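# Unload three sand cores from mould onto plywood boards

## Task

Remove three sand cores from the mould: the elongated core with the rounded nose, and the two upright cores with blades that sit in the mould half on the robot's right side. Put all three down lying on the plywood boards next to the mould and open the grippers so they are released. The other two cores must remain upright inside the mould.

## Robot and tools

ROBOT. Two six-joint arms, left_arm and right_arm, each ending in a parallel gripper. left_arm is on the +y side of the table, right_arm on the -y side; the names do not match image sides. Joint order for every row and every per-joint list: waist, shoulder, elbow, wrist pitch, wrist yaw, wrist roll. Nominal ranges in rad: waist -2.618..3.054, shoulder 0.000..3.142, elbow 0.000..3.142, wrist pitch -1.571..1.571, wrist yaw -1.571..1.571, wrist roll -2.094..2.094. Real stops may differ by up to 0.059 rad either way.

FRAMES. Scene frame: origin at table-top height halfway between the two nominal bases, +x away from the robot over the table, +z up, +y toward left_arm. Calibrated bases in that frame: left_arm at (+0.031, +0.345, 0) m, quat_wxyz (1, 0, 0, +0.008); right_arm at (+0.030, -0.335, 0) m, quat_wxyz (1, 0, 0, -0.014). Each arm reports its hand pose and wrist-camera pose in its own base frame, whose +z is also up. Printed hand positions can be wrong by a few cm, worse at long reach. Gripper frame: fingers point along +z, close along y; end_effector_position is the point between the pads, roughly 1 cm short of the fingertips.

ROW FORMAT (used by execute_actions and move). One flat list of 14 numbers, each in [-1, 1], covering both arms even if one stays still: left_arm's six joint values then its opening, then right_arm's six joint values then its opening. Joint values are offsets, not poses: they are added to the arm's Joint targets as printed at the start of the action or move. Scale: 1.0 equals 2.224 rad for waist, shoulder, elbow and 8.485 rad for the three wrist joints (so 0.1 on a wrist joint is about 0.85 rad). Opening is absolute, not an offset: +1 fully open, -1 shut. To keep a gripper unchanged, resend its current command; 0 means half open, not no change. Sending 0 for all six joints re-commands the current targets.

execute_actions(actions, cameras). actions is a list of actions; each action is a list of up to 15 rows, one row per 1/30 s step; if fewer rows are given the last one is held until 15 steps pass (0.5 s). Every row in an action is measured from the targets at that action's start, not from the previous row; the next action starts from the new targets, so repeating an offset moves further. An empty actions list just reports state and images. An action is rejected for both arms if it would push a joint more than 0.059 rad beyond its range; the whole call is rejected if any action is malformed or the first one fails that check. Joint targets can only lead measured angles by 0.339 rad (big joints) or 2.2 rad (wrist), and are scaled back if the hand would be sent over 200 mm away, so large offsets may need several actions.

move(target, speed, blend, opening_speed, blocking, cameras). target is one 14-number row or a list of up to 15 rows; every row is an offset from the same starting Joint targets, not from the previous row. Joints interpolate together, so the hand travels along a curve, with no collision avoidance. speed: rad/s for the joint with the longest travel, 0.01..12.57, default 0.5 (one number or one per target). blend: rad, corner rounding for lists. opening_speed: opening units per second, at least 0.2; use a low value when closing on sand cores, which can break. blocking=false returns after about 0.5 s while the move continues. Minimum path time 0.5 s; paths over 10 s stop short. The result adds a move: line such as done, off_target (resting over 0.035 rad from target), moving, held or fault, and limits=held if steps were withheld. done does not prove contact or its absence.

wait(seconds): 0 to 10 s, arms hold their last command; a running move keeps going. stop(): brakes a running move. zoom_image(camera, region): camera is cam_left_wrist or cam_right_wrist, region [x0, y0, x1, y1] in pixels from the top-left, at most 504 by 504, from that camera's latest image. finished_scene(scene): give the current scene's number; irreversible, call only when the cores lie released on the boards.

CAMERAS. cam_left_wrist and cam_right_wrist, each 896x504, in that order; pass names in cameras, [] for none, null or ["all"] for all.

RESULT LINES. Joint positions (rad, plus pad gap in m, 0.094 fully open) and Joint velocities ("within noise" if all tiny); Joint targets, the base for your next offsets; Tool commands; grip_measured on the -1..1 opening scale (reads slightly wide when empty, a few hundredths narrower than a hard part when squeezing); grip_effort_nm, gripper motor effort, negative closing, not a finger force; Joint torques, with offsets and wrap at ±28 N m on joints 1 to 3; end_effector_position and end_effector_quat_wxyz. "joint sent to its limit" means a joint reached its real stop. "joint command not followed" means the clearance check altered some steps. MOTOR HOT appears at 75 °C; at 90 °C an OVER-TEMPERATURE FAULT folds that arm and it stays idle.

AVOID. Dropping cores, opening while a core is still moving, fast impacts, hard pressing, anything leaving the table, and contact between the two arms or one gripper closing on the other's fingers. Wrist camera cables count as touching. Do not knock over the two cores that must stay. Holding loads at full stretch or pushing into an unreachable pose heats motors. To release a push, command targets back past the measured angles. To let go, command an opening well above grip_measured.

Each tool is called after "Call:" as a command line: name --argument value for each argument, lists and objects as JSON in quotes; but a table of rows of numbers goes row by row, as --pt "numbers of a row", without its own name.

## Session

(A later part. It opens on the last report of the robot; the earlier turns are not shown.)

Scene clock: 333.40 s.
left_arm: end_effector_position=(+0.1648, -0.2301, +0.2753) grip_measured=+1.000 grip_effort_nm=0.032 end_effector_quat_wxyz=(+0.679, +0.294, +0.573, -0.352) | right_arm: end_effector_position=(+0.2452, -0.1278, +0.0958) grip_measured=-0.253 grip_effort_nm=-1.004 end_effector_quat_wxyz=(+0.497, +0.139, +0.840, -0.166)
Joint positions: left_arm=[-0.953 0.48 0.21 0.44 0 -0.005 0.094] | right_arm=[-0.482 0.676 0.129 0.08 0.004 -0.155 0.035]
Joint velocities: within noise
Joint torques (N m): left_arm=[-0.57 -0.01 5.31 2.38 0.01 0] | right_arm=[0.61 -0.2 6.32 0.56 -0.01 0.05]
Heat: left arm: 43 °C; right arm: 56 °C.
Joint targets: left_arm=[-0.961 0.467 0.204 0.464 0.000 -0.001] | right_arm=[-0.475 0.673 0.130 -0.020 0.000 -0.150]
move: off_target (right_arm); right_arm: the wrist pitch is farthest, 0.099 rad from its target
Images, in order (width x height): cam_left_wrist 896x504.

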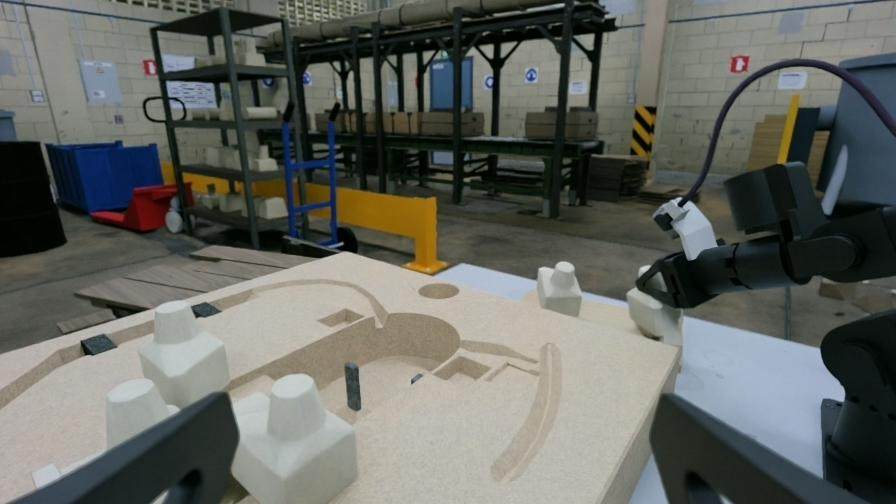

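Call:
move --target '[0,0,0,0,0,0,1,0,0,0,0.0,0,0,-0.15]' --opening_speed 0.25

Call:
zoom_image --camera "cam_left_wrist" --region '[540, 200, 740, 350]'

Scene clock: 337.63 s.
left_arm: end_effector_position=(+0.1648, -0.2301, +0.2753) grip_measured=+1.000 grip_effort_nm=0.022 end_effector_quat_wxyz=(+0.679, +0.294, +0.573, -0.352) | right_arm: end_effector_position=(+0.2442, -0.1268, +0.0936) grip_measured=-0.153 grip_effort_nm=0.173 end_effector_quat_wxyz=(+0.493, +0.139, +0.843, -0.164)
Joint positions: left_arm=[-0.953 0.48 0.21 0.44 0 -0.005 0.094] | right_arm=[-0.482 0.674 0.129 0.067 0.002 -0.156 0.04]
Joint velocities: within noise
Joint torques (N m): left_arm=[-0.54 0.01 5.22 2.39 0.03 -0.03] | right_arm=[0.61 -0.06 6.31 0.66 -0.03 0.03]
Heat: left arm: 43 °C; right arm: 54 °C.
Joint targets: left_arm=[-0.961 0.467 0.204 0.464 0.000 -0.001] | right_arm=[-0.475 0.673 0.130 -0.020 0.000 -0.150]
move: off_target (right_arm); right_arm: the wrist pitch is farthest, 0.087 rad from its target

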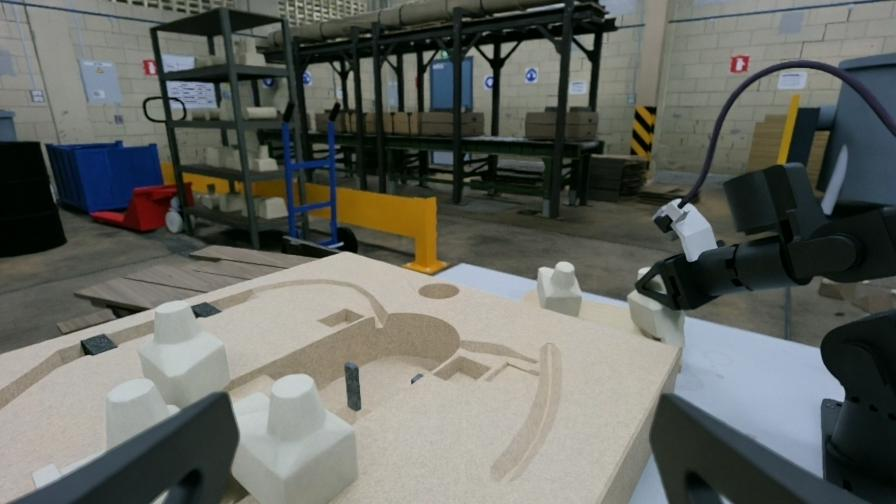

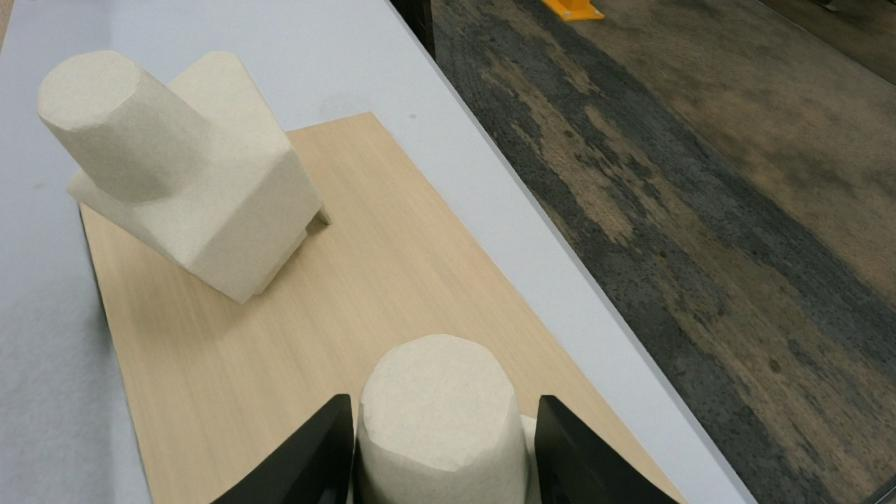

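Scaled by 2.520.

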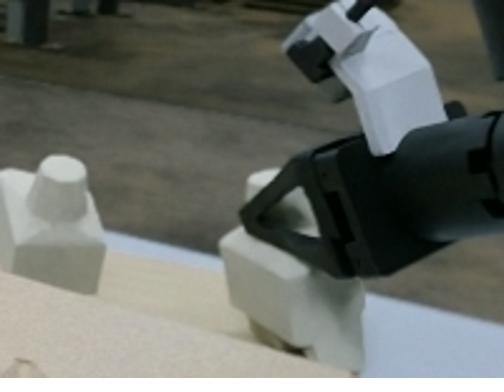

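Call:
move --target '[0,0,0,0,0,0,1,0,0,0,0.0,0,0,0.7]' --opening_speed 0.3

Call:
zoom_image --camera "cam_left_wrist" --region '[540, 200, 740, 350]'

Scene clock: 343.03 s.
left_arm: end_effector_position=(+0.1648, -0.2301, +0.2753) grip_measured=+1.000 grip_effort_nm=0.027 end_effector_quat_wxyz=(+0.679, +0.294, +0.573, -0.352) | right_arm: end_effector_position=(+0.2398, -0.1193, +0.0804) grip_measured=+0.697 grip_effort_nm=0.168 end_effector_quat_wxyz=(+0.472, +0.137, +0.859, -0.146)
Joint positions: left_arm=[-0.953 0.48 0.21 0.44 0 -0.005 0.094] | right_arm=[-0.477 0.674 0.129 0.007 -0.017 -0.152 0.08]
Joint velocities: within noise
Joint torques (N m): left_arm=[-0.53 0.01 5.5 2.38 0.02 -0.02] | right_arm=[0.17 0.02 6.27 1.18 0.15 -0.03]
Heat: left arm: 43 °C; right arm: 52 °C.
Joint targets: left_arm=[-0.961 0.467 0.204 0.464 0.000 -0.001] | right_arm=[-0.475 0.673 0.130 -0.020 0.000 -0.151]
move: done

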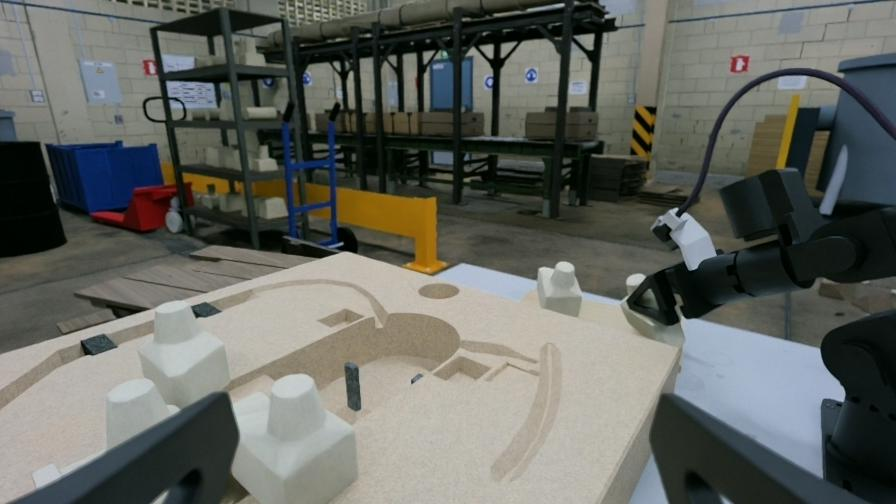

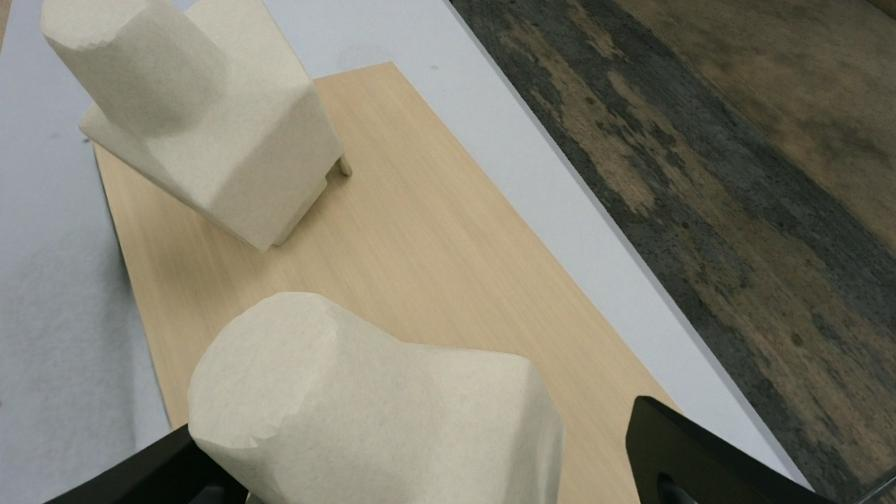

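Scaled by 2.520.

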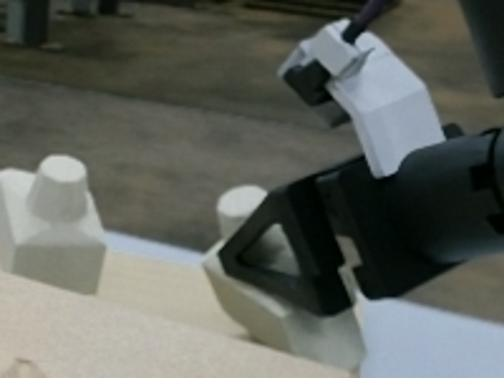

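Call:
move --pt "0 0 0 0 0 0 1 0 0 0 0 0 0 0.7" --pt "0 0 0 0 0 0 1 0.024 0 0 0.0 0 0 1" --opening_speed 0.3 --speed 0.08

Call:
zoom_image --camera "cam_left_wrist" --region '[540, 200, 740, 350]'

Scene clock: 347.77 s.
left_arm: end_effector_position=(+0.1648, -0.2301, +0.2753) grip_measured=+1.000 grip_effort_nm=0.032 end_effector_quat_wxyz=(+0.679, +0.294, +0.573, -0.352) | right_arm: end_effector_position=(+0.2395, -0.1070, +0.0717) grip_measured=+0.997 grip_effort_nm=0.173 end_effector_quat_wxyz=(+0.456, +0.120, +0.871, -0.134)
Joint positions: left_arm=[-0.953 0.48 0.21 0.44 0 -0.005 0.094] | right_arm=[-0.427 0.674 0.129 -0.035 -0.005 -0.152 0.094]
Joint velocities: within noise
Joint torques (N m): left_arm=[-0.53 -0.01 5.34 2.4 0.01 -0.01] | right_arm=[0.58 0.05 6.19 1.53 0.07 -0.03]
Heat: left arm: 44 °C; right arm: 52 °C.
Joint targets: left_arm=[-0.961 0.467 0.204 0.464 0.000 -0.001] | right_arm=[-0.421 0.673 0.130 -0.020 0.000 -0.151]
move: done

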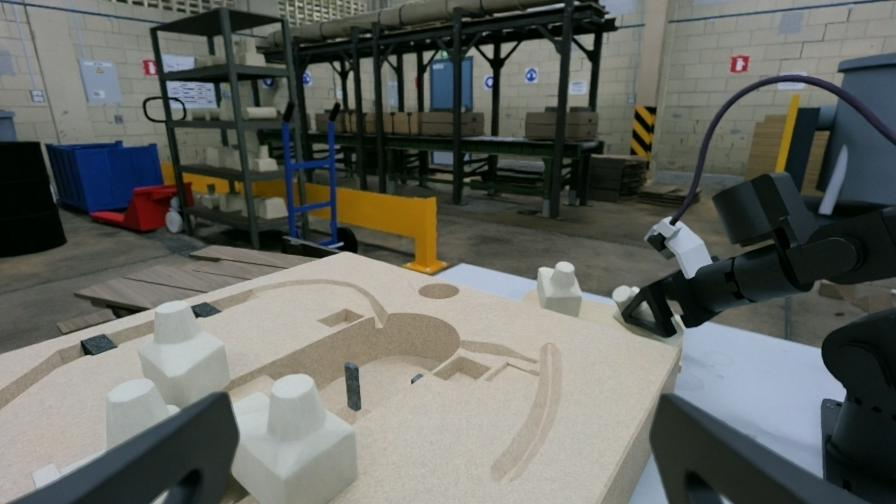

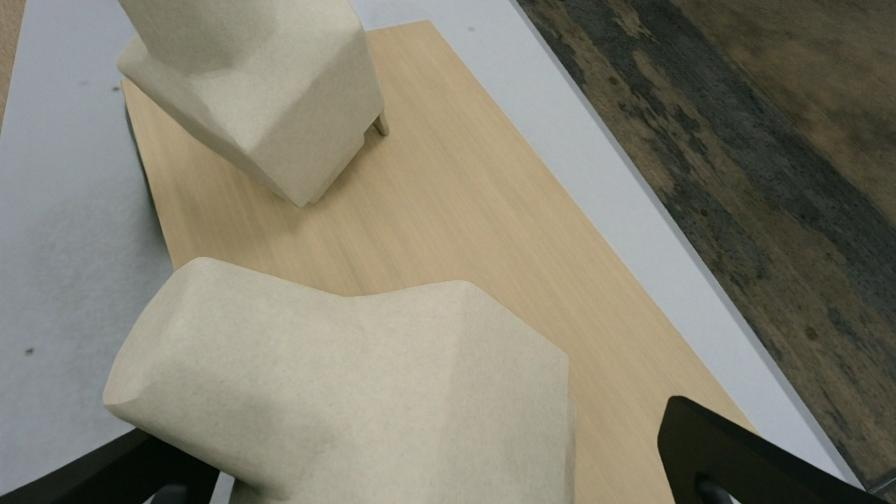

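Scaled by 2.520.

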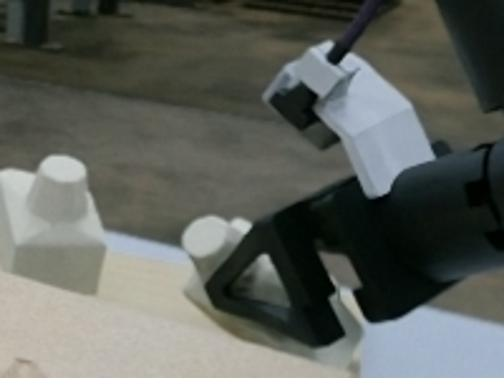

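Call:
move --target '[0,0,0,0,0,0,1,0.036,0,-0.0380,0.0150,0,0,1]' --speed 0.06

Call:
zoom_image --camera "cam_left_wrist" --region '[540, 200, 740, 350]'

Scene clock: 354.10 s.
left_arm: end_effector_position=(+0.1648, -0.2301, +0.2753) grip_measured=+1.000 grip_effort_nm=0.022 end_effector_quat_wxyz=(+0.679, +0.294, +0.573, -0.352) | right_arm: end_effector_position=(+0.2456, -0.0878, +0.0616) grip_measured=+0.998 grip_effort_nm=0.159 end_effector_quat_wxyz=(+0.476, +0.085, +0.867, -0.121)
Joint positions: left_arm=[-0.953 0.48 0.21 0.44 0 -0.005 0.094] | right_arm=[-0.348 0.674 0.055 0.076 -0.002 -0.152 0.094]
Joint velocities: within noise
Joint torques (N m): left_arm=[-0.53 0.01 5.34 2.38 0.04 0.01] | right_arm=[0.62 0.12 5.39 1.74 0.01 -0.03]
Heat: left arm: 44 °C; right arm: 52 °C.
Joint targets: left_arm=[-0.961 0.467 0.204 0.464 0.000 -0.001] | right_arm=[-0.341 0.673 0.046 0.107 0.000 -0.150]
move: done

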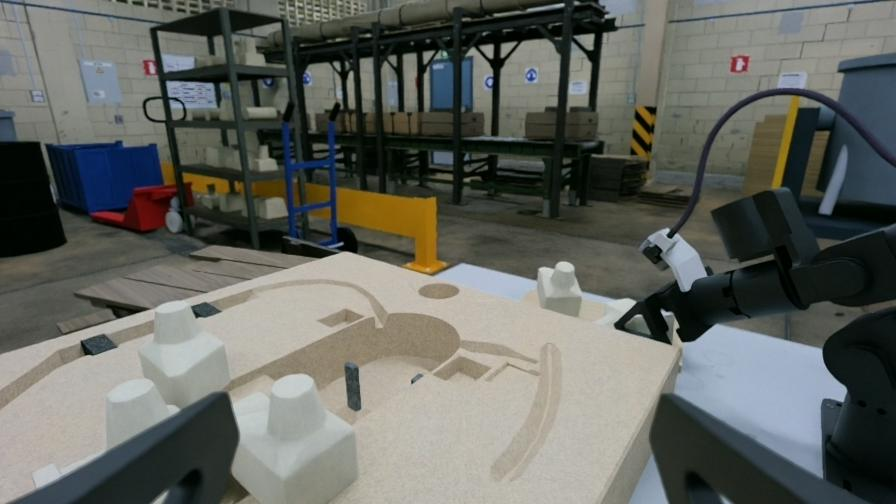

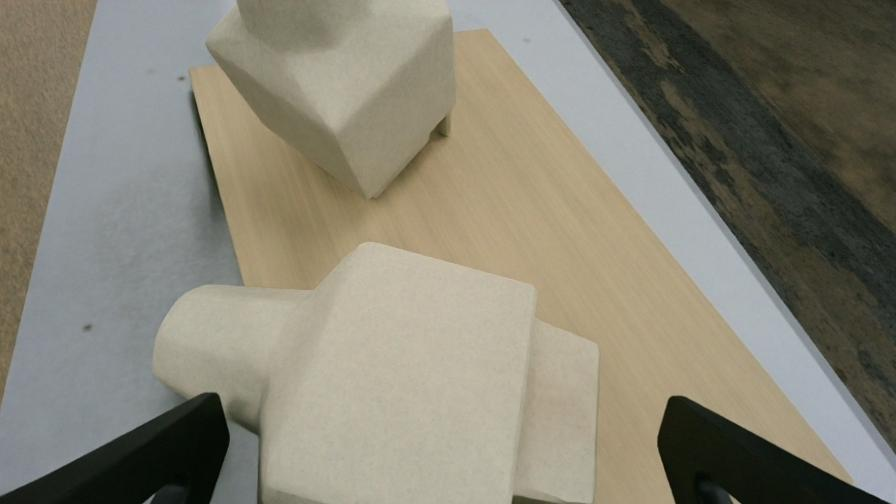

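Scaled by 2.520.

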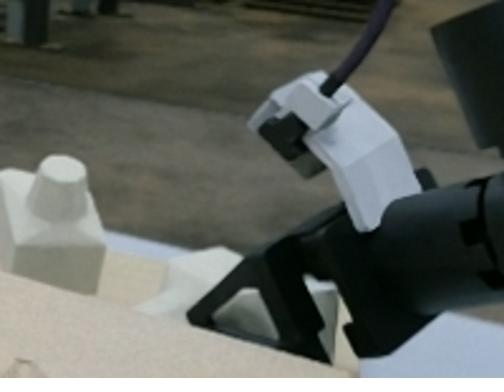

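Call:
move --pt "0 0 0 0 0 0 1 0 -0.0675 0.1124 -0.0471 0 0 1" --pt "0 0 0 0 0 0 1 0 0.25 0.65 -0.17 0 0.0177 1" --speed '[0.2,0.6]' --blend 0.03

Scene clock: 366.13 s.
left_arm: end_effector_position=(+0.1648, -0.2301, +0.2753) grip_measured=+1.000 grip_effort_nm=0.022 end_effector_quat_wxyz=(+0.679, +0.294, +0.573, -0.352) | right_arm: end_effector_position=(+0.2546, -0.0911, +0.2636) grip_measured=+0.997 grip_effort_nm=0.159 end_effector_quat_wxyz=(+0.238, +0.164, +0.956, -0.042)
Joint positions: left_arm=[-0.953 0.48 0.21 0.44 0 -0.005 0.094] | right_arm=[-0.348 1.224 1.463 -1.322 -0.001 -0.008 0.094]
Joint velocities: within noise
Joint torques (N m): left_arm=[-0.42 0.01 5.34 2.38 0 -0.01] | right_arm=[0.53 -2.22 7.46 0.75 0 0.06]
Heat: left arm: 44 °C; right arm: 51 °C.
Joint targets: left_arm=[-0.961 0.467 0.204 0.464 0.000 -0.001] | right_arm=[-0.341 1.229 1.491 -1.335 0.000 0.000]
move: done

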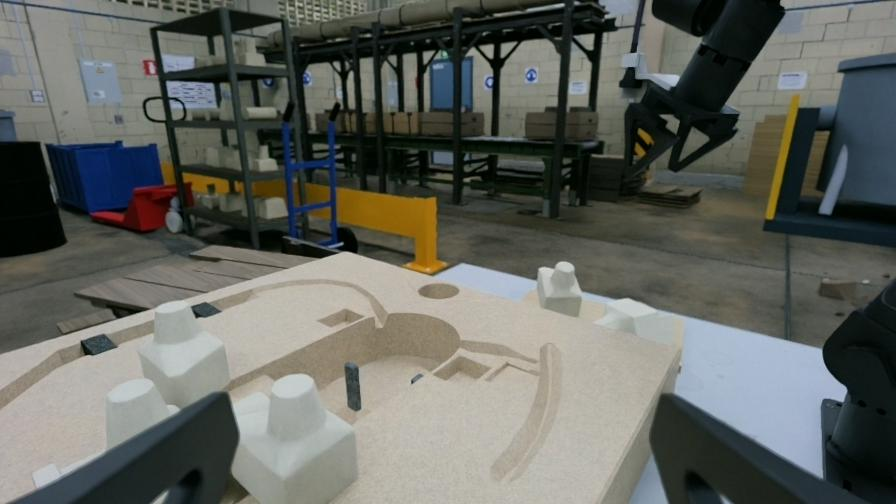

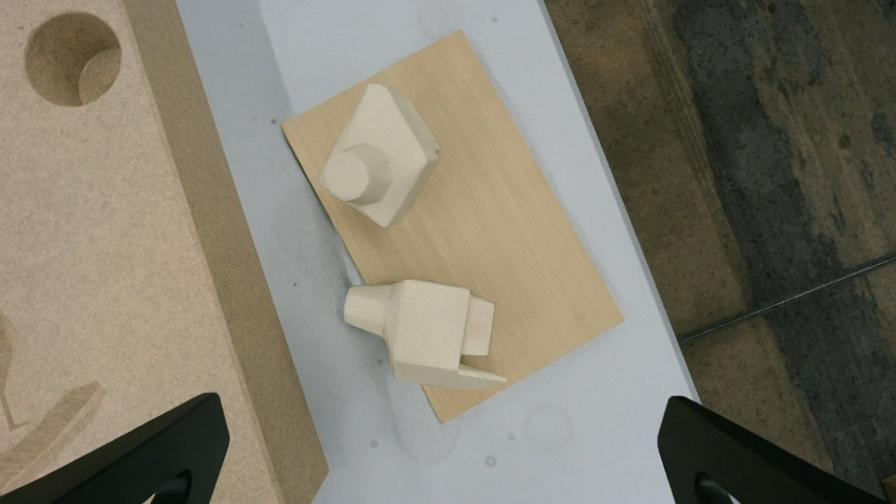

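Call:
move --target '[0.1911,0.5274,0.6412,-0.1549,0,0,1,0,0,0,0,0,0,1]' --speed 0.7 --cameras '["cam_left_wrist"]'

Scene clock: 396.03 s.
left_arm: end_effector_position=(+0.3792, -0.2255, +0.2444) grip_measured=+1.000 grip_effort_nm=0.027 end_effector_quat_wxyz=(+0.328, +0.248, +0.907, -0.091) | right_arm: end_effector_position=(+0.2541, -0.0910, +0.2633) grip_measured=+0.997 grip_effort_nm=0.154 end_effector_quat_wxyz=(+0.237, +0.164, +0.957, -0.042)
Joint positions: left_arm=[-0.539 1.63 1.602 -0.848 -0.001 -0.005 0.094] | right_arm=[-0.348 1.224 1.463 -1.324 -0.001 -0.008 0.094]
Joint velocities: within noise
Joint torques (N m): left_arm=[0.27 -5.94 7.75 1.67 0.02 0.01] | right_arm=[0.62 -2.21 7.46 0.76 0.01 0.04]
Heat: left arm: 45 °C; right arm: 47 °C.
Joint targets: left_arm=[-0.535 1.641 1.630 -0.850 0.000 -0.001] | right_arm=[-0.341 1.229 1.491 -1.335 0.000 0.000]
move: done
Images, in order (width x height): cam_left_wrist 896x504.

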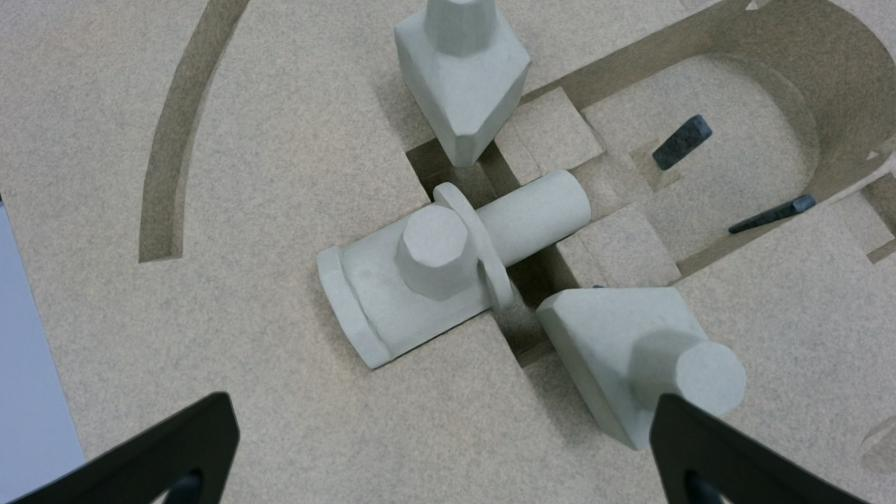

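Call:
move --target '[0.0036,0.0728,-0.1214,0.0631,0,0,0.5,0,0,0,0,0,0,1]' --speed 0.3 --cameras '["cam_left_wrist"]'

Scene clock: 409.30 s.
left_arm: end_effector_position=(+0.4350, -0.2569, +0.1601) grip_measured=+0.502 grip_effort_nm=-0.076 end_effector_quat_wxyz=(+0.381, +0.241, +0.887, -0.105) | right_arm: end_effector_position=(+0.2541, -0.0910, +0.2633) grip_measured=+0.997 grip_effort_nm=0.164 end_effector_quat_wxyz=(+0.237, +0.164, +0.957, -0.042)
Joint positions: left_arm=[-0.536 1.787 1.366 -0.337 -0.001 -0.005 0.071] | right_arm=[-0.348 1.224 1.463 -1.324 -0.001 -0.008 0.094]
Joint velocities: within noise
Joint torques (N m): left_arm=[0.69 -7.19 5 2.06 0.02 -0.01] | right_arm=[0.62 -2.21 7.46 0.76 0.01 0.05]
Heat: left arm: 44 °C; right arm: 46 °C.
Joint targets: left_arm=[-0.527 1.802 1.360 -0.315 0.000 -0.001] | right_arm=[-0.341 1.229 1.491 -1.335 0.000 0.000]
move: done
Images, in order (width x height): cam_left_wrist 896x504.

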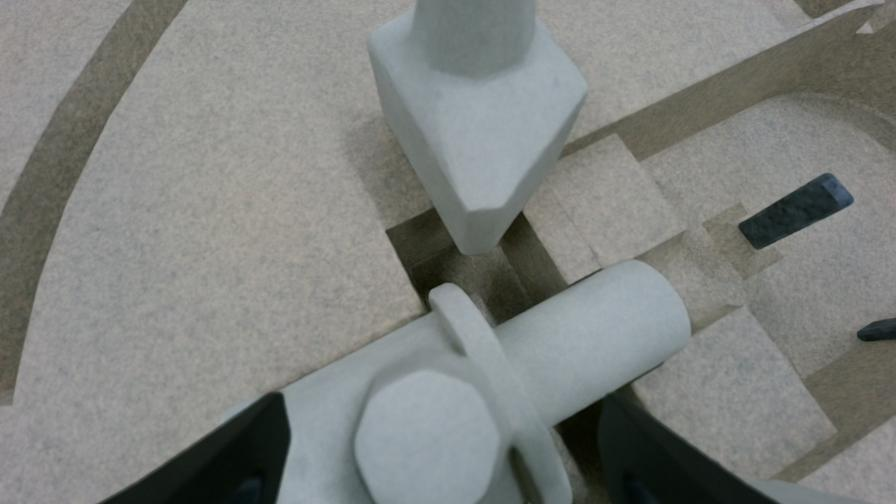

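Call:
move --pt "0.0050 0.0042 -0.0187 0.0059 0 0 0.5 0 0 0 0 0 0 1" --pt "0.0050 0.0042 -0.0187 0.0059 0 0 -0.45 0 0 0 0 0 0 1" --speed 0.15 --opening_speed 0.4 --cameras '["cam_left_wrist"]'

Scene clock: 417.97 s.
left_arm: end_effector_position=(+0.4385, -0.2538, +0.1504) grip_measured=-0.216 grip_effort_nm=-0.999 end_effector_quat_wxyz=(+0.386, +0.236, +0.885, -0.109) | right_arm: end_effector_position=(+0.2540, -0.0909, +0.2633) grip_measured=+0.997 grip_effort_nm=0.154 end_effector_quat_wxyz=(+0.236, +0.164, +0.957, -0.042)
Joint positions: left_arm=[-0.524 1.794 1.326 -0.278 0.008 -0.007 0.037] | right_arm=[-0.348 1.224 1.463 -1.325 -0.001 -0.008 0.094]
Joint velocities: within noise
Joint torques (N m): left_arm=[0.58 -7.04 4.85 1.98 -0.09 0.01] | right_arm=[0.59 -2.21 7.47 0.76 0.01 0.05]
Heat: left arm: 45 °C; right arm: 46 °C.
Joint targets: left_arm=[-0.516 1.812 1.318 -0.265 0.000 -0.001] | right_arm=[-0.341 1.229 1.491 -1.335 0.000 0.000]
move: done
Images, in order (width x height): cam_left_wrist 896x504.

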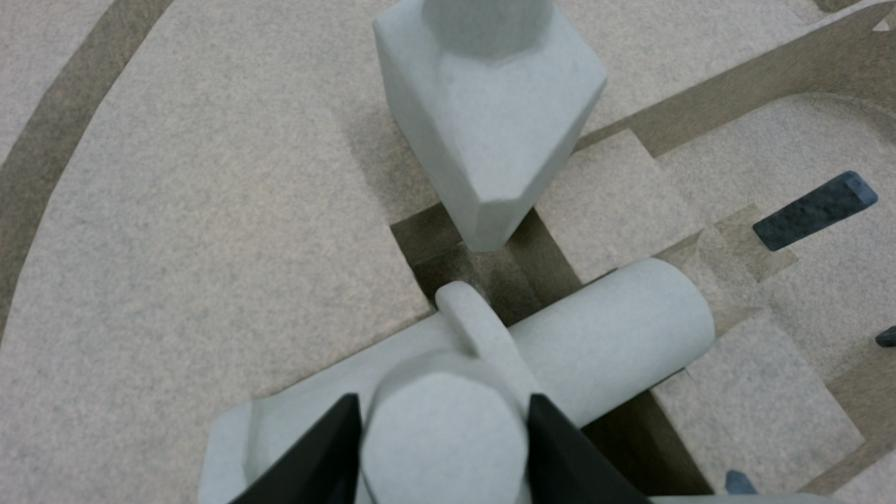

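Call:
move --target '[-0.0010,-0.0405,0.1470,-0.0265,0,0,-0.45,0,0,0,0,0,0,1]' --speed 0.15 --cameras '["cam_left_wrist"]'

Scene clock: 425.20 s.
left_arm: end_effector_position=(+0.4347, -0.2485, +0.1667) grip_measured=-0.224 grip_effort_nm=-0.994 end_effector_quat_wxyz=(+0.330, +0.233, +0.909, -0.100) | right_arm: end_effector_position=(+0.2540, -0.0909, +0.2633) grip_measured=+0.997 grip_effort_nm=0.159 end_effector_quat_wxyz=(+0.236, +0.164, +0.957, -0.042)
Joint positions: left_arm=[-0.514 1.833 1.523 -0.558 0.02 -0.02 0.036] | right_arm=[-0.348 1.224 1.463 -1.325 -0.001 -0.008 0.094]
Joint velocities: within noise
Joint torques (N m): left_arm=[-0.27 -17.07 15.98 2.41 -0.2 0.17] | right_arm=[0.62 -2.22 7.46 0.77 0 0.05]
Heat: left arm: 45 °C; right arm: 45 °C.
Joint targets: left_arm=[-0.518 1.722 1.645 -0.490 0.000 -0.001] | right_arm=[-0.341 1.229 1.491 -1.335 0.000 0.000]
move: off_target (left_arm); left_arm: the elbow is farthest, 0.122 rad from its target
Images, in order (width x height): cam_left_wrist 896x504.

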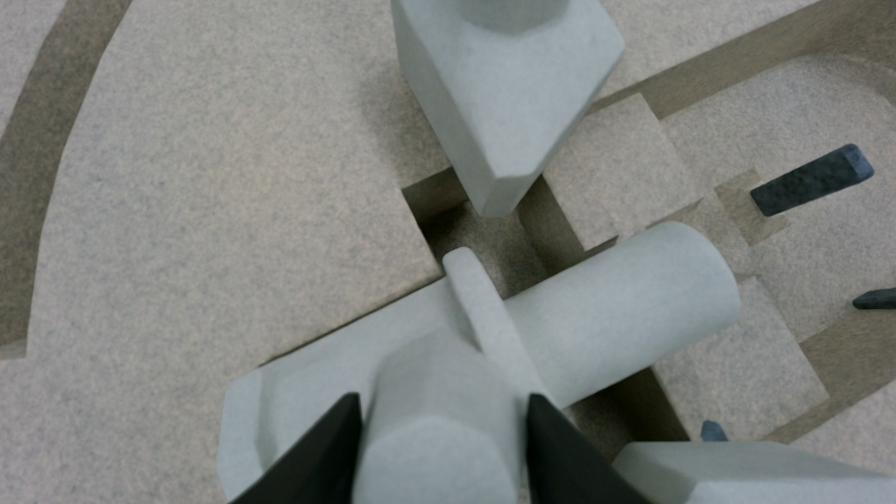

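Call:
move --target '[0,-0.0270,0.0292,0.0080,0,0,-0.6,0,0,0,0,0,0,1]' --speed 0.15 --cameras '["cam_left_wrist"]'

Scene clock: 429.87 s.
left_arm: end_effector_position=(+0.4429, -0.2504, +0.2812) grip_measured=-0.225 grip_effort_nm=-0.999 end_effector_quat_wxyz=(+0.441, +0.225, +0.861, -0.120) | right_arm: end_effector_position=(+0.2540, -0.0909, +0.2633) grip_measured=+0.997 grip_effort_nm=0.164 end_effector_quat_wxyz=(+0.236, +0.164, +0.957, -0.042)
Joint positions: left_arm=[-0.514 1.719 1.663 -0.566 0.006 -0.007 0.036] | right_arm=[-0.348 1.224 1.463 -1.325 -0.001 -0.008 0.094]
Joint velocities: within noise
Joint torques (N m): left_arm=[-0.31 -12.05 9.68 3.55 -0.05 0.02] | right_arm=[0.62 -2.21 7.46 0.76 0.01 0.04]
Heat: left arm: 46 °C; right arm: 45 °C.
Joint targets: left_arm=[-0.518 1.662 1.710 -0.422 0.000 -0.001] | right_arm=[-0.341 1.229 1.491 -1.335 0.000 0.000]
move: off_target (left_arm); left_arm: the wrist pitch is farthest, 0.144 rad from its target
Images, in order (width x height): cam_left_wrist 896x504.

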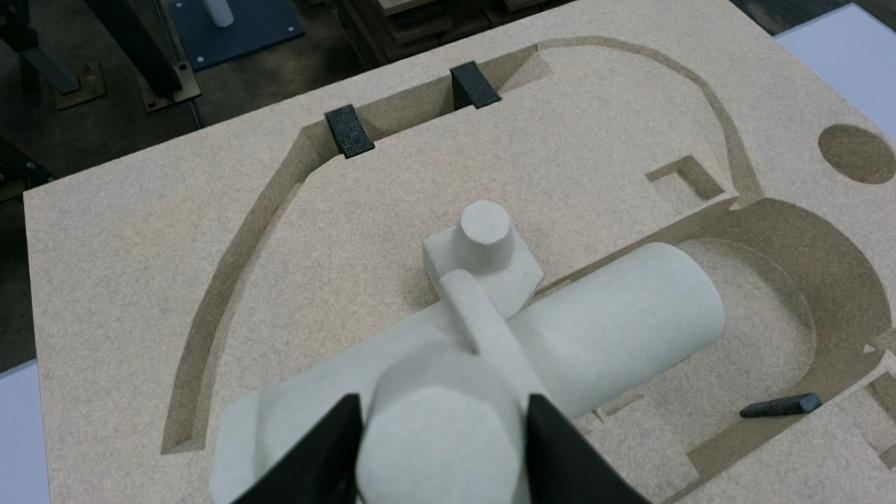

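Call:
move --target '[0.4285,-0.3179,-0.3912,-0.0057,0,0,-0.6,0,0,0,0,0,0,1]' --speed 0.5

Scene clock: 441.80 s.
left_arm: end_effector_position=(+0.2763, +0.1294, +0.1784) grip_measured=-0.225 grip_effort_nm=-1.004 end_effector_quat_wxyz=(+0.372, -0.201, +0.902, +0.084) | right_arm: end_effector_position=(+0.2540, -0.0909, +0.2633) grip_measured=+0.997 grip_effort_nm=0.164 end_effector_quat_wxyz=(+0.236, +0.164, +0.957, -0.042)
Joint positions: left_arm=[0.43 1.004 0.817 -0.603 -0.007 -0.005 0.036] | right_arm=[-0.348 1.224 1.463 -1.325 -0.001 -0.008 0.094]
Joint velocities: within noise
Joint torques (N m): left_arm=[0.43 -5.67 7.46 3.23 0.11 0] | right_arm=[0.62 -2.21 7.47 0.76 0.01 0.04]
Heat: left arm: 51 °C; right arm: 44 °C.
Joint targets: left_arm=[0.435 0.954 0.840 -0.470 0.000 0.000] | right_arm=[-0.341 1.229 1.491 -1.335 0.000 0.000]
move: off_target (left_arm); left_arm: the wrist pitch is farthest, 0.132 rad from its target

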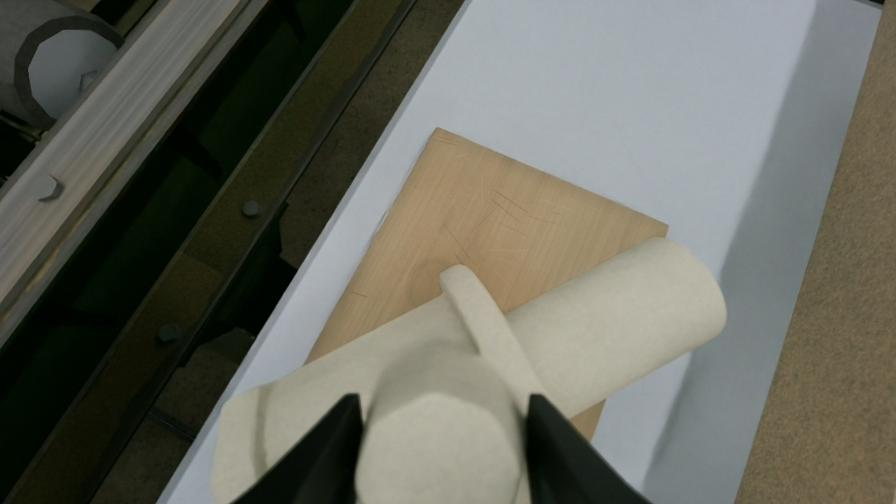

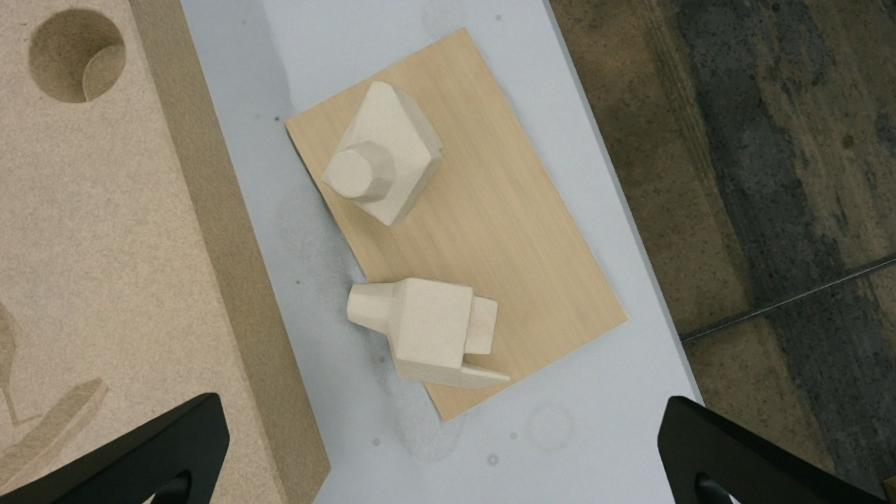

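Call:
move --target '[0,-0.0150,-0.0740,0.0190,0,0,-0.6,0,0,0,0,0,0,1]' --speed 0.15 --cameras '["cam_left_wrist"]'

Scene clock: 452.73 s.
left_arm: end_effector_position=(+0.2732, +0.1279, +0.1451) grip_measured=-0.225 grip_effort_nm=-0.999 end_effector_quat_wxyz=(+0.382, -0.200, +0.898, +0.086) | right_arm: end_effector_position=(+0.2540, -0.0909, +0.2633) grip_measured=+0.997 grip_effort_nm=0.154 end_effector_quat_wxyz=(+0.236, +0.164, +0.957, -0.042)
Joint positions: left_arm=[0.43 0.971 0.655 -0.449 -0.007 -0.005 0.036] | right_arm=[-0.348 1.224 1.463 -1.325 -0.001 -0.008 0.094]
Joint velocities: within noise
Joint torques (N m): left_arm=[0.38 -5.41 7.34 3.35 0.11 0] | right_arm=[0.61 -2.22 7.46 0.76 0.01 0.05]
Heat: left arm: 56 °C; right arm: 44 °C.
Joint targets: left_arm=[0.435 0.921 0.675 -0.309 0.000 0.000] | right_arm=[-0.341 1.229 1.491 -1.335 0.000 0.000]
move: off_target (left_arm); left_arm: the wrist pitch is farthest, 0.140 rad from its target
Images, in order (width x height): cam_left_wrist 896x504.

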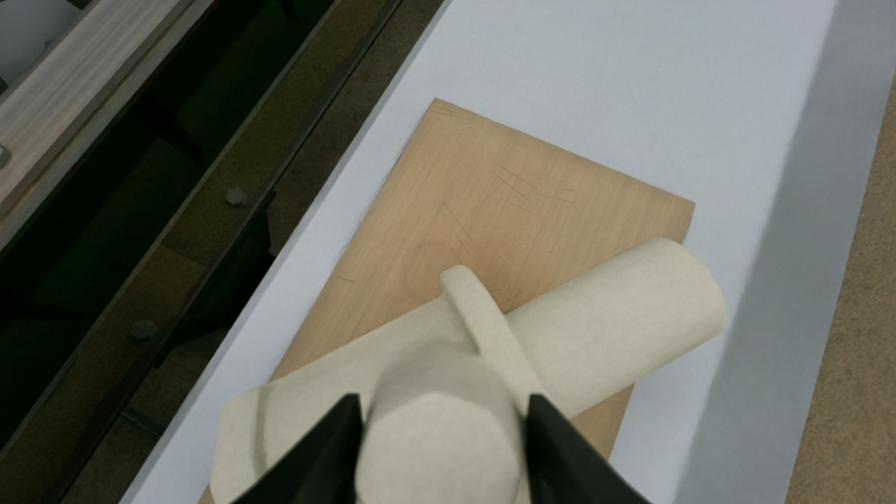

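Call:
move --target '[0,-0.0015,-0.0170,0.0042,0,0,-0.6,0,0,0,0,0,0,1]' --speed 0.1 --cameras '[]'

Call:
move --target '[0,-0.0015,-0.0170,0.0042,0,0,-0.6,0,0,0,0,0,0,1]' --speed 0.1 --cameras '["cam_left_wrist"]'

Scene clock: 457.47 s.
left_arm: end_effector_position=(+0.2719, +0.1273, +0.1363) grip_measured=-0.225 grip_effort_nm=-0.999 end_effector_quat_wxyz=(+0.383, -0.200, +0.898, +0.086) | right_arm: end_effector_position=(+0.2540, -0.0909, +0.2633) grip_measured=+0.997 grip_effort_nm=0.159 end_effector_quat_wxyz=(+0.236, +0.164, +0.957, -0.042)
Joint positions: left_arm=[0.43 0.968 0.617 -0.414 -0.007 -0.005 0.036] | right_arm=[-0.348 1.224 1.463 -1.325 -0.001 -0.008 0.094]
Joint velocities: within noise
Joint torques (N m): left_arm=[0.31 -5.31 7.3 3.35 0.1 -0.01] | right_arm=[0.64 -2.19 7.45 0.76 0.01 0.05]
Heat: left arm: 57 °C; right arm: 44 °C.
Joint targets: left_arm=[0.435 0.918 0.638 -0.273 0.000 0.000] | right_arm=[-0.341 1.229 1.491 -1.335 0.000 0.000]
move: off_target (left_arm); left_arm: the wrist pitch is farthest, 0.141 rad from its target
No camera images: "cameras" was empty.

Scene clock: 458.50 s.
left_arm: end_effector_position=(+0.2704, +0.1266, +0.1274) grip_measured=-0.225 grip_effort_nm=-0.999 end_effector_quat_wxyz=(+0.383, -0.200, +0.898, +0.086) | right_arm: end_effector_position=(+0.2540, -0.0909, +0.2633) grip_measured=+0.997 grip_effort_nm=0.159 end_effector_quat_wxyz=(+0.236, +0.164, +0.957, -0.042)
Joint positions: left_arm=[0.43 0.964 0.58 -0.379 -0.007 -0.005 0.036] | right_arm=[-0.348 1.224 1.463 -1.325 -0.001 -0.008 0.094]
Joint velocities: within noise
Joint torques (N m): left_arm=[0.46 -5.33 7.21 3.35 0.1 -0.01] | right_arm=[0.61 -2.22 7.49 0.76 0 0.05]
Heat: left arm: 57 °C; right arm: 44 °C.
Joint targets: left_arm=[0.435 0.914 0.600 -0.237 0.000 0.000] | right_arm=[-0.341 1.229 1.491 -1.335 0.000 0.000]
move: off_target (left_arm); left_arm: the wrist pitch is farthest, 0.142 rad from its target
Images, in order (width x height): cam_left_wrist 896x504.

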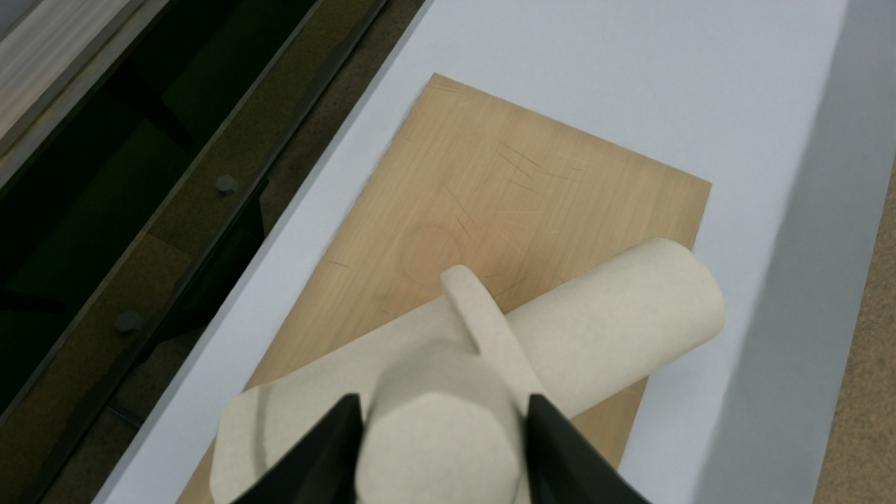

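Call:
move --target '[0,-0.0015,-0.0170,0.0046,0,0,-0.6,0,0,0,0,0,0,1]' --speed 0.1 --cameras '[]'

Call:
move --target '[0,-0.0010,-0.0120,0.0034,0,0,-0.6,0,0,0,0,0,0,1]' --speed 0.1 --cameras '["cam_left_wrist"]'

Scene clock: 462.00 s.
left_arm: end_effector_position=(+0.2690, +0.1259, +0.1191) grip_measured=-0.225 grip_effort_nm=-0.999 end_effector_quat_wxyz=(+0.385, -0.200, +0.897, +0.087) | right_arm: end_effector_position=(+0.2540, -0.0909, +0.2633) grip_measured=+0.997 grip_effort_nm=0.164 end_effector_quat_wxyz=(+0.236, +0.164, +0.957, -0.042)
Joint positions: left_arm=[0.43 0.96 0.542 -0.341 -0.007 -0.005 0.036] | right_arm=[-0.348 1.224 1.463 -1.325 -0.001 -0.008 0.094]
Joint velocities: within noise
Joint torques (N m): left_arm=[0.39 -5.29 7.12 3.38 0.1 -0.03] | right_arm=[0.62 -2.21 7.47 0.76 0.01 0.05]
Heat: left arm: 58 °C; right arm: 44 °C.
Joint targets: left_arm=[0.435 0.911 0.562 -0.199 0.000 0.000] | right_arm=[-0.341 1.229 1.491 -1.335 0.000 0.000]
move: off_target (left_arm); left_arm: the wrist pitch is farthest, 0.143 rad from its target
No camera images: "cameras" was empty.

Scene clock: 462.80 s.
left_arm: end_effector_position=(+0.2698, +0.1263, +0.1174) grip_measured=-0.225 grip_effort_nm=-0.999 end_effector_quat_wxyz=(+0.393, -0.199, +0.893, +0.088) | right_arm: end_effector_position=(+0.2540, -0.0909, +0.2633) grip_measured=+0.997 grip_effort_nm=0.164 end_effector_quat_wxyz=(+0.236, +0.164, +0.957, -0.042)
Joint positions: left_arm=[0.43 0.953 0.519 -0.307 -0.007 -0.005 0.036] | right_arm=[-0.348 1.224 1.463 -1.325 -0.001 -0.008 0.094]
Joint velocities: within noise
Joint torques (N m): left_arm=[0.31 -4.94 6.78 3.34 0.08 -0.02] | right_arm=[0.62 -2.24 7.49 0.76 0 0.04]
Heat: left arm: 58 °C; right arm: 43 °C.
Joint targets: left_arm=[0.435 0.909 0.535 -0.170 -0.001 0.000] | right_arm=[-0.341 1.229 1.491 -1.335 0.000 0.000]
move: off_target (left_arm); left_arm: the wrist pitch is farthest, 0.136 rad from its target
Images, in order (width x height): cam_left_wrist 896x504.

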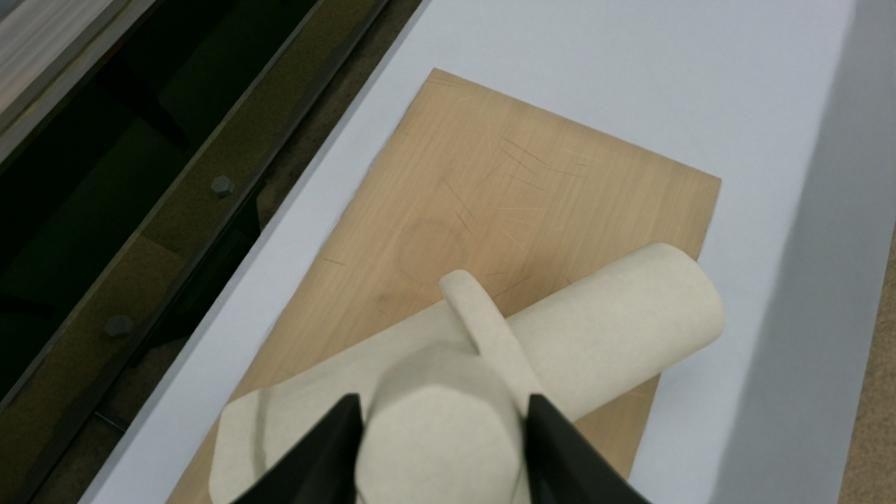

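Call:
move --target '[0,-0.0010,-0.0110,0.0010,0,0,-0.6,0,0,0,0,0,0,1]' --speed 0.1 --cameras '[]'

Call:
move --target '[0,0,0,0,0,0,-0.1,0,0,0,0,0,0,1]' --opening_speed 0.2 --cameras '["cam_left_wrist"]'

Scene clock: 466.50 s.
left_arm: end_effector_position=(+0.2705, +0.1267, +0.1165) grip_measured=-0.225 grip_effort_nm=-1.004 end_effector_quat_wxyz=(+0.401, -0.198, +0.890, +0.090) | right_arm: end_effector_position=(+0.2540, -0.0909, +0.2633) grip_measured=+0.997 grip_effort_nm=0.159 end_effector_quat_wxyz=(+0.236, +0.164, +0.957, -0.042)
Joint positions: left_arm=[0.43 0.947 0.5 -0.277 -0.007 -0.004 0.036] | right_arm=[-0.348 1.224 1.463 -1.325 -0.001 -0.008 0.094]
Joint velocities: within noise
Joint torques (N m): left_arm=[0.39 -4.42 6.41 3.15 0.09 -0.03] | right_arm=[0.61 -2.24 7.45 0.76 0.01 0.04]
Heat: left arm: 59 °C; right arm: 43 °C.
Joint targets: left_arm=[0.435 0.907 0.511 -0.161 -0.001 -0.001] | right_arm=[-0.341 1.229 1.491 -1.335 0.000 0.000]
move: off_target (left_arm); left_arm: the wrist pitch is farthest, 0.116 rad from its target
No camera images: "cameras" was empty.

Scene clock: 469.43 s.
left_arm: end_effector_position=(+0.2831, +0.1313, +0.1402) grip_measured=-0.102 grip_effort_nm=0.149 end_effector_quat_wxyz=(+0.452, -0.191, +0.866, +0.099) | right_arm: end_effector_position=(+0.2540, -0.0909, +0.2633) grip_measured=+0.997 grip_effort_nm=0.159 end_effector_quat_wxyz=(+0.236, +0.164, +0.957, -0.042)
Joint positions: left_arm=[0.43 0.922 0.497 -0.185 -0.001 -0.003 0.042] | right_arm=[-0.348 1.224 1.463 -1.325 -0.001 -0.008 0.094]
Joint velocities: within noise
Joint torques (N m): left_arm=[0.36 -2.56 6.8 2.24 0.03 -0.04] | right_arm=[0.59 -2.21 7.46 0.77 0.01 0.04]
Heat: left arm: 58 °C; right arm: 43 °C.
Joint targets: left_arm=[0.435 0.907 0.511 -0.161 0.000 -0.001] | right_arm=[-0.341 1.229 1.491 -1.335 0.000 0.000]
move: done
Images, in order (width x height): cam_left_wrist 896x504.

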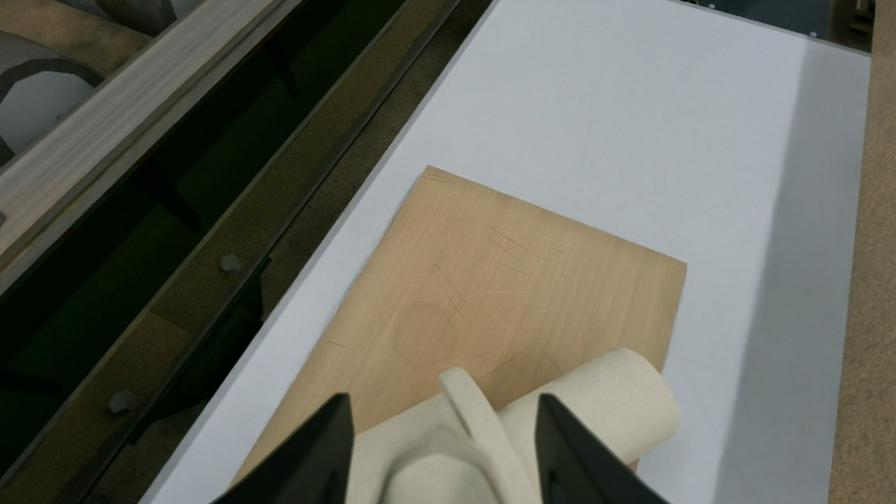

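Call:
move --pt "0 0 0 0 0 0 0.6 0 0 0 0 0 0 1" --pt "0 0.0 0.1800 -0.0472 0 0 0.6 0 0 0 0 0 0 1" --opening_speed 0.5 --speed 0.4 --cameras '["cam_left_wrist"]'

Scene clock: 475.60 s.
left_arm: end_effector_position=(+0.2839, +0.1317, +0.2412) grip_measured=+0.598 grip_effort_nm=0.144 end_effector_quat_wxyz=(+0.458, -0.190, +0.863, +0.100) | right_arm: end_effector_position=(+0.2540, -0.0909, +0.2633) grip_measured=+0.997 grip_effort_nm=0.159 end_effector_quat_wxyz=(+0.236, +0.164, +0.957, -0.042)
Joint positions: left_arm=[0.43 0.922 0.888 -0.562 -0.001 -0.003 0.075] | right_arm=[-0.348 1.224 1.463 -1.325 -0.001 -0.008 0.094]
Joint velocities: within noise
Joint torques (N m): left_arm=[0.42 -2.51 7.56 2 0.05 -0.01] | right_arm=[0.64 -2.22 7.46 0.76 0 0.05]
Heat: left arm: 56 °C; right arm: 43 °C.
Joint targets: left_arm=[0.435 0.907 0.911 -0.561 0.000 -0.001] | right_arm=[-0.341 1.229 1.491 -1.335 0.000 0.000]
move: done
Images, in order (width x height): cam_left_wrist 896x504.

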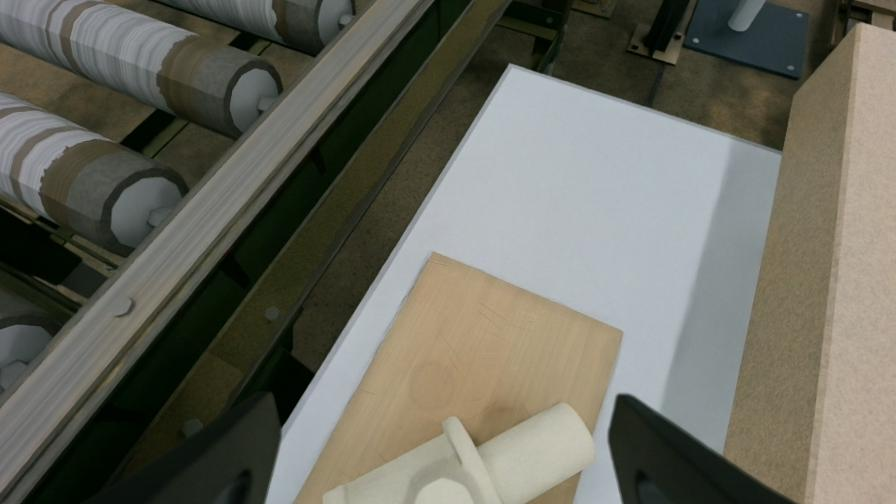

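Call:
finished_scene --scene 1

The scene is finished: the task was done.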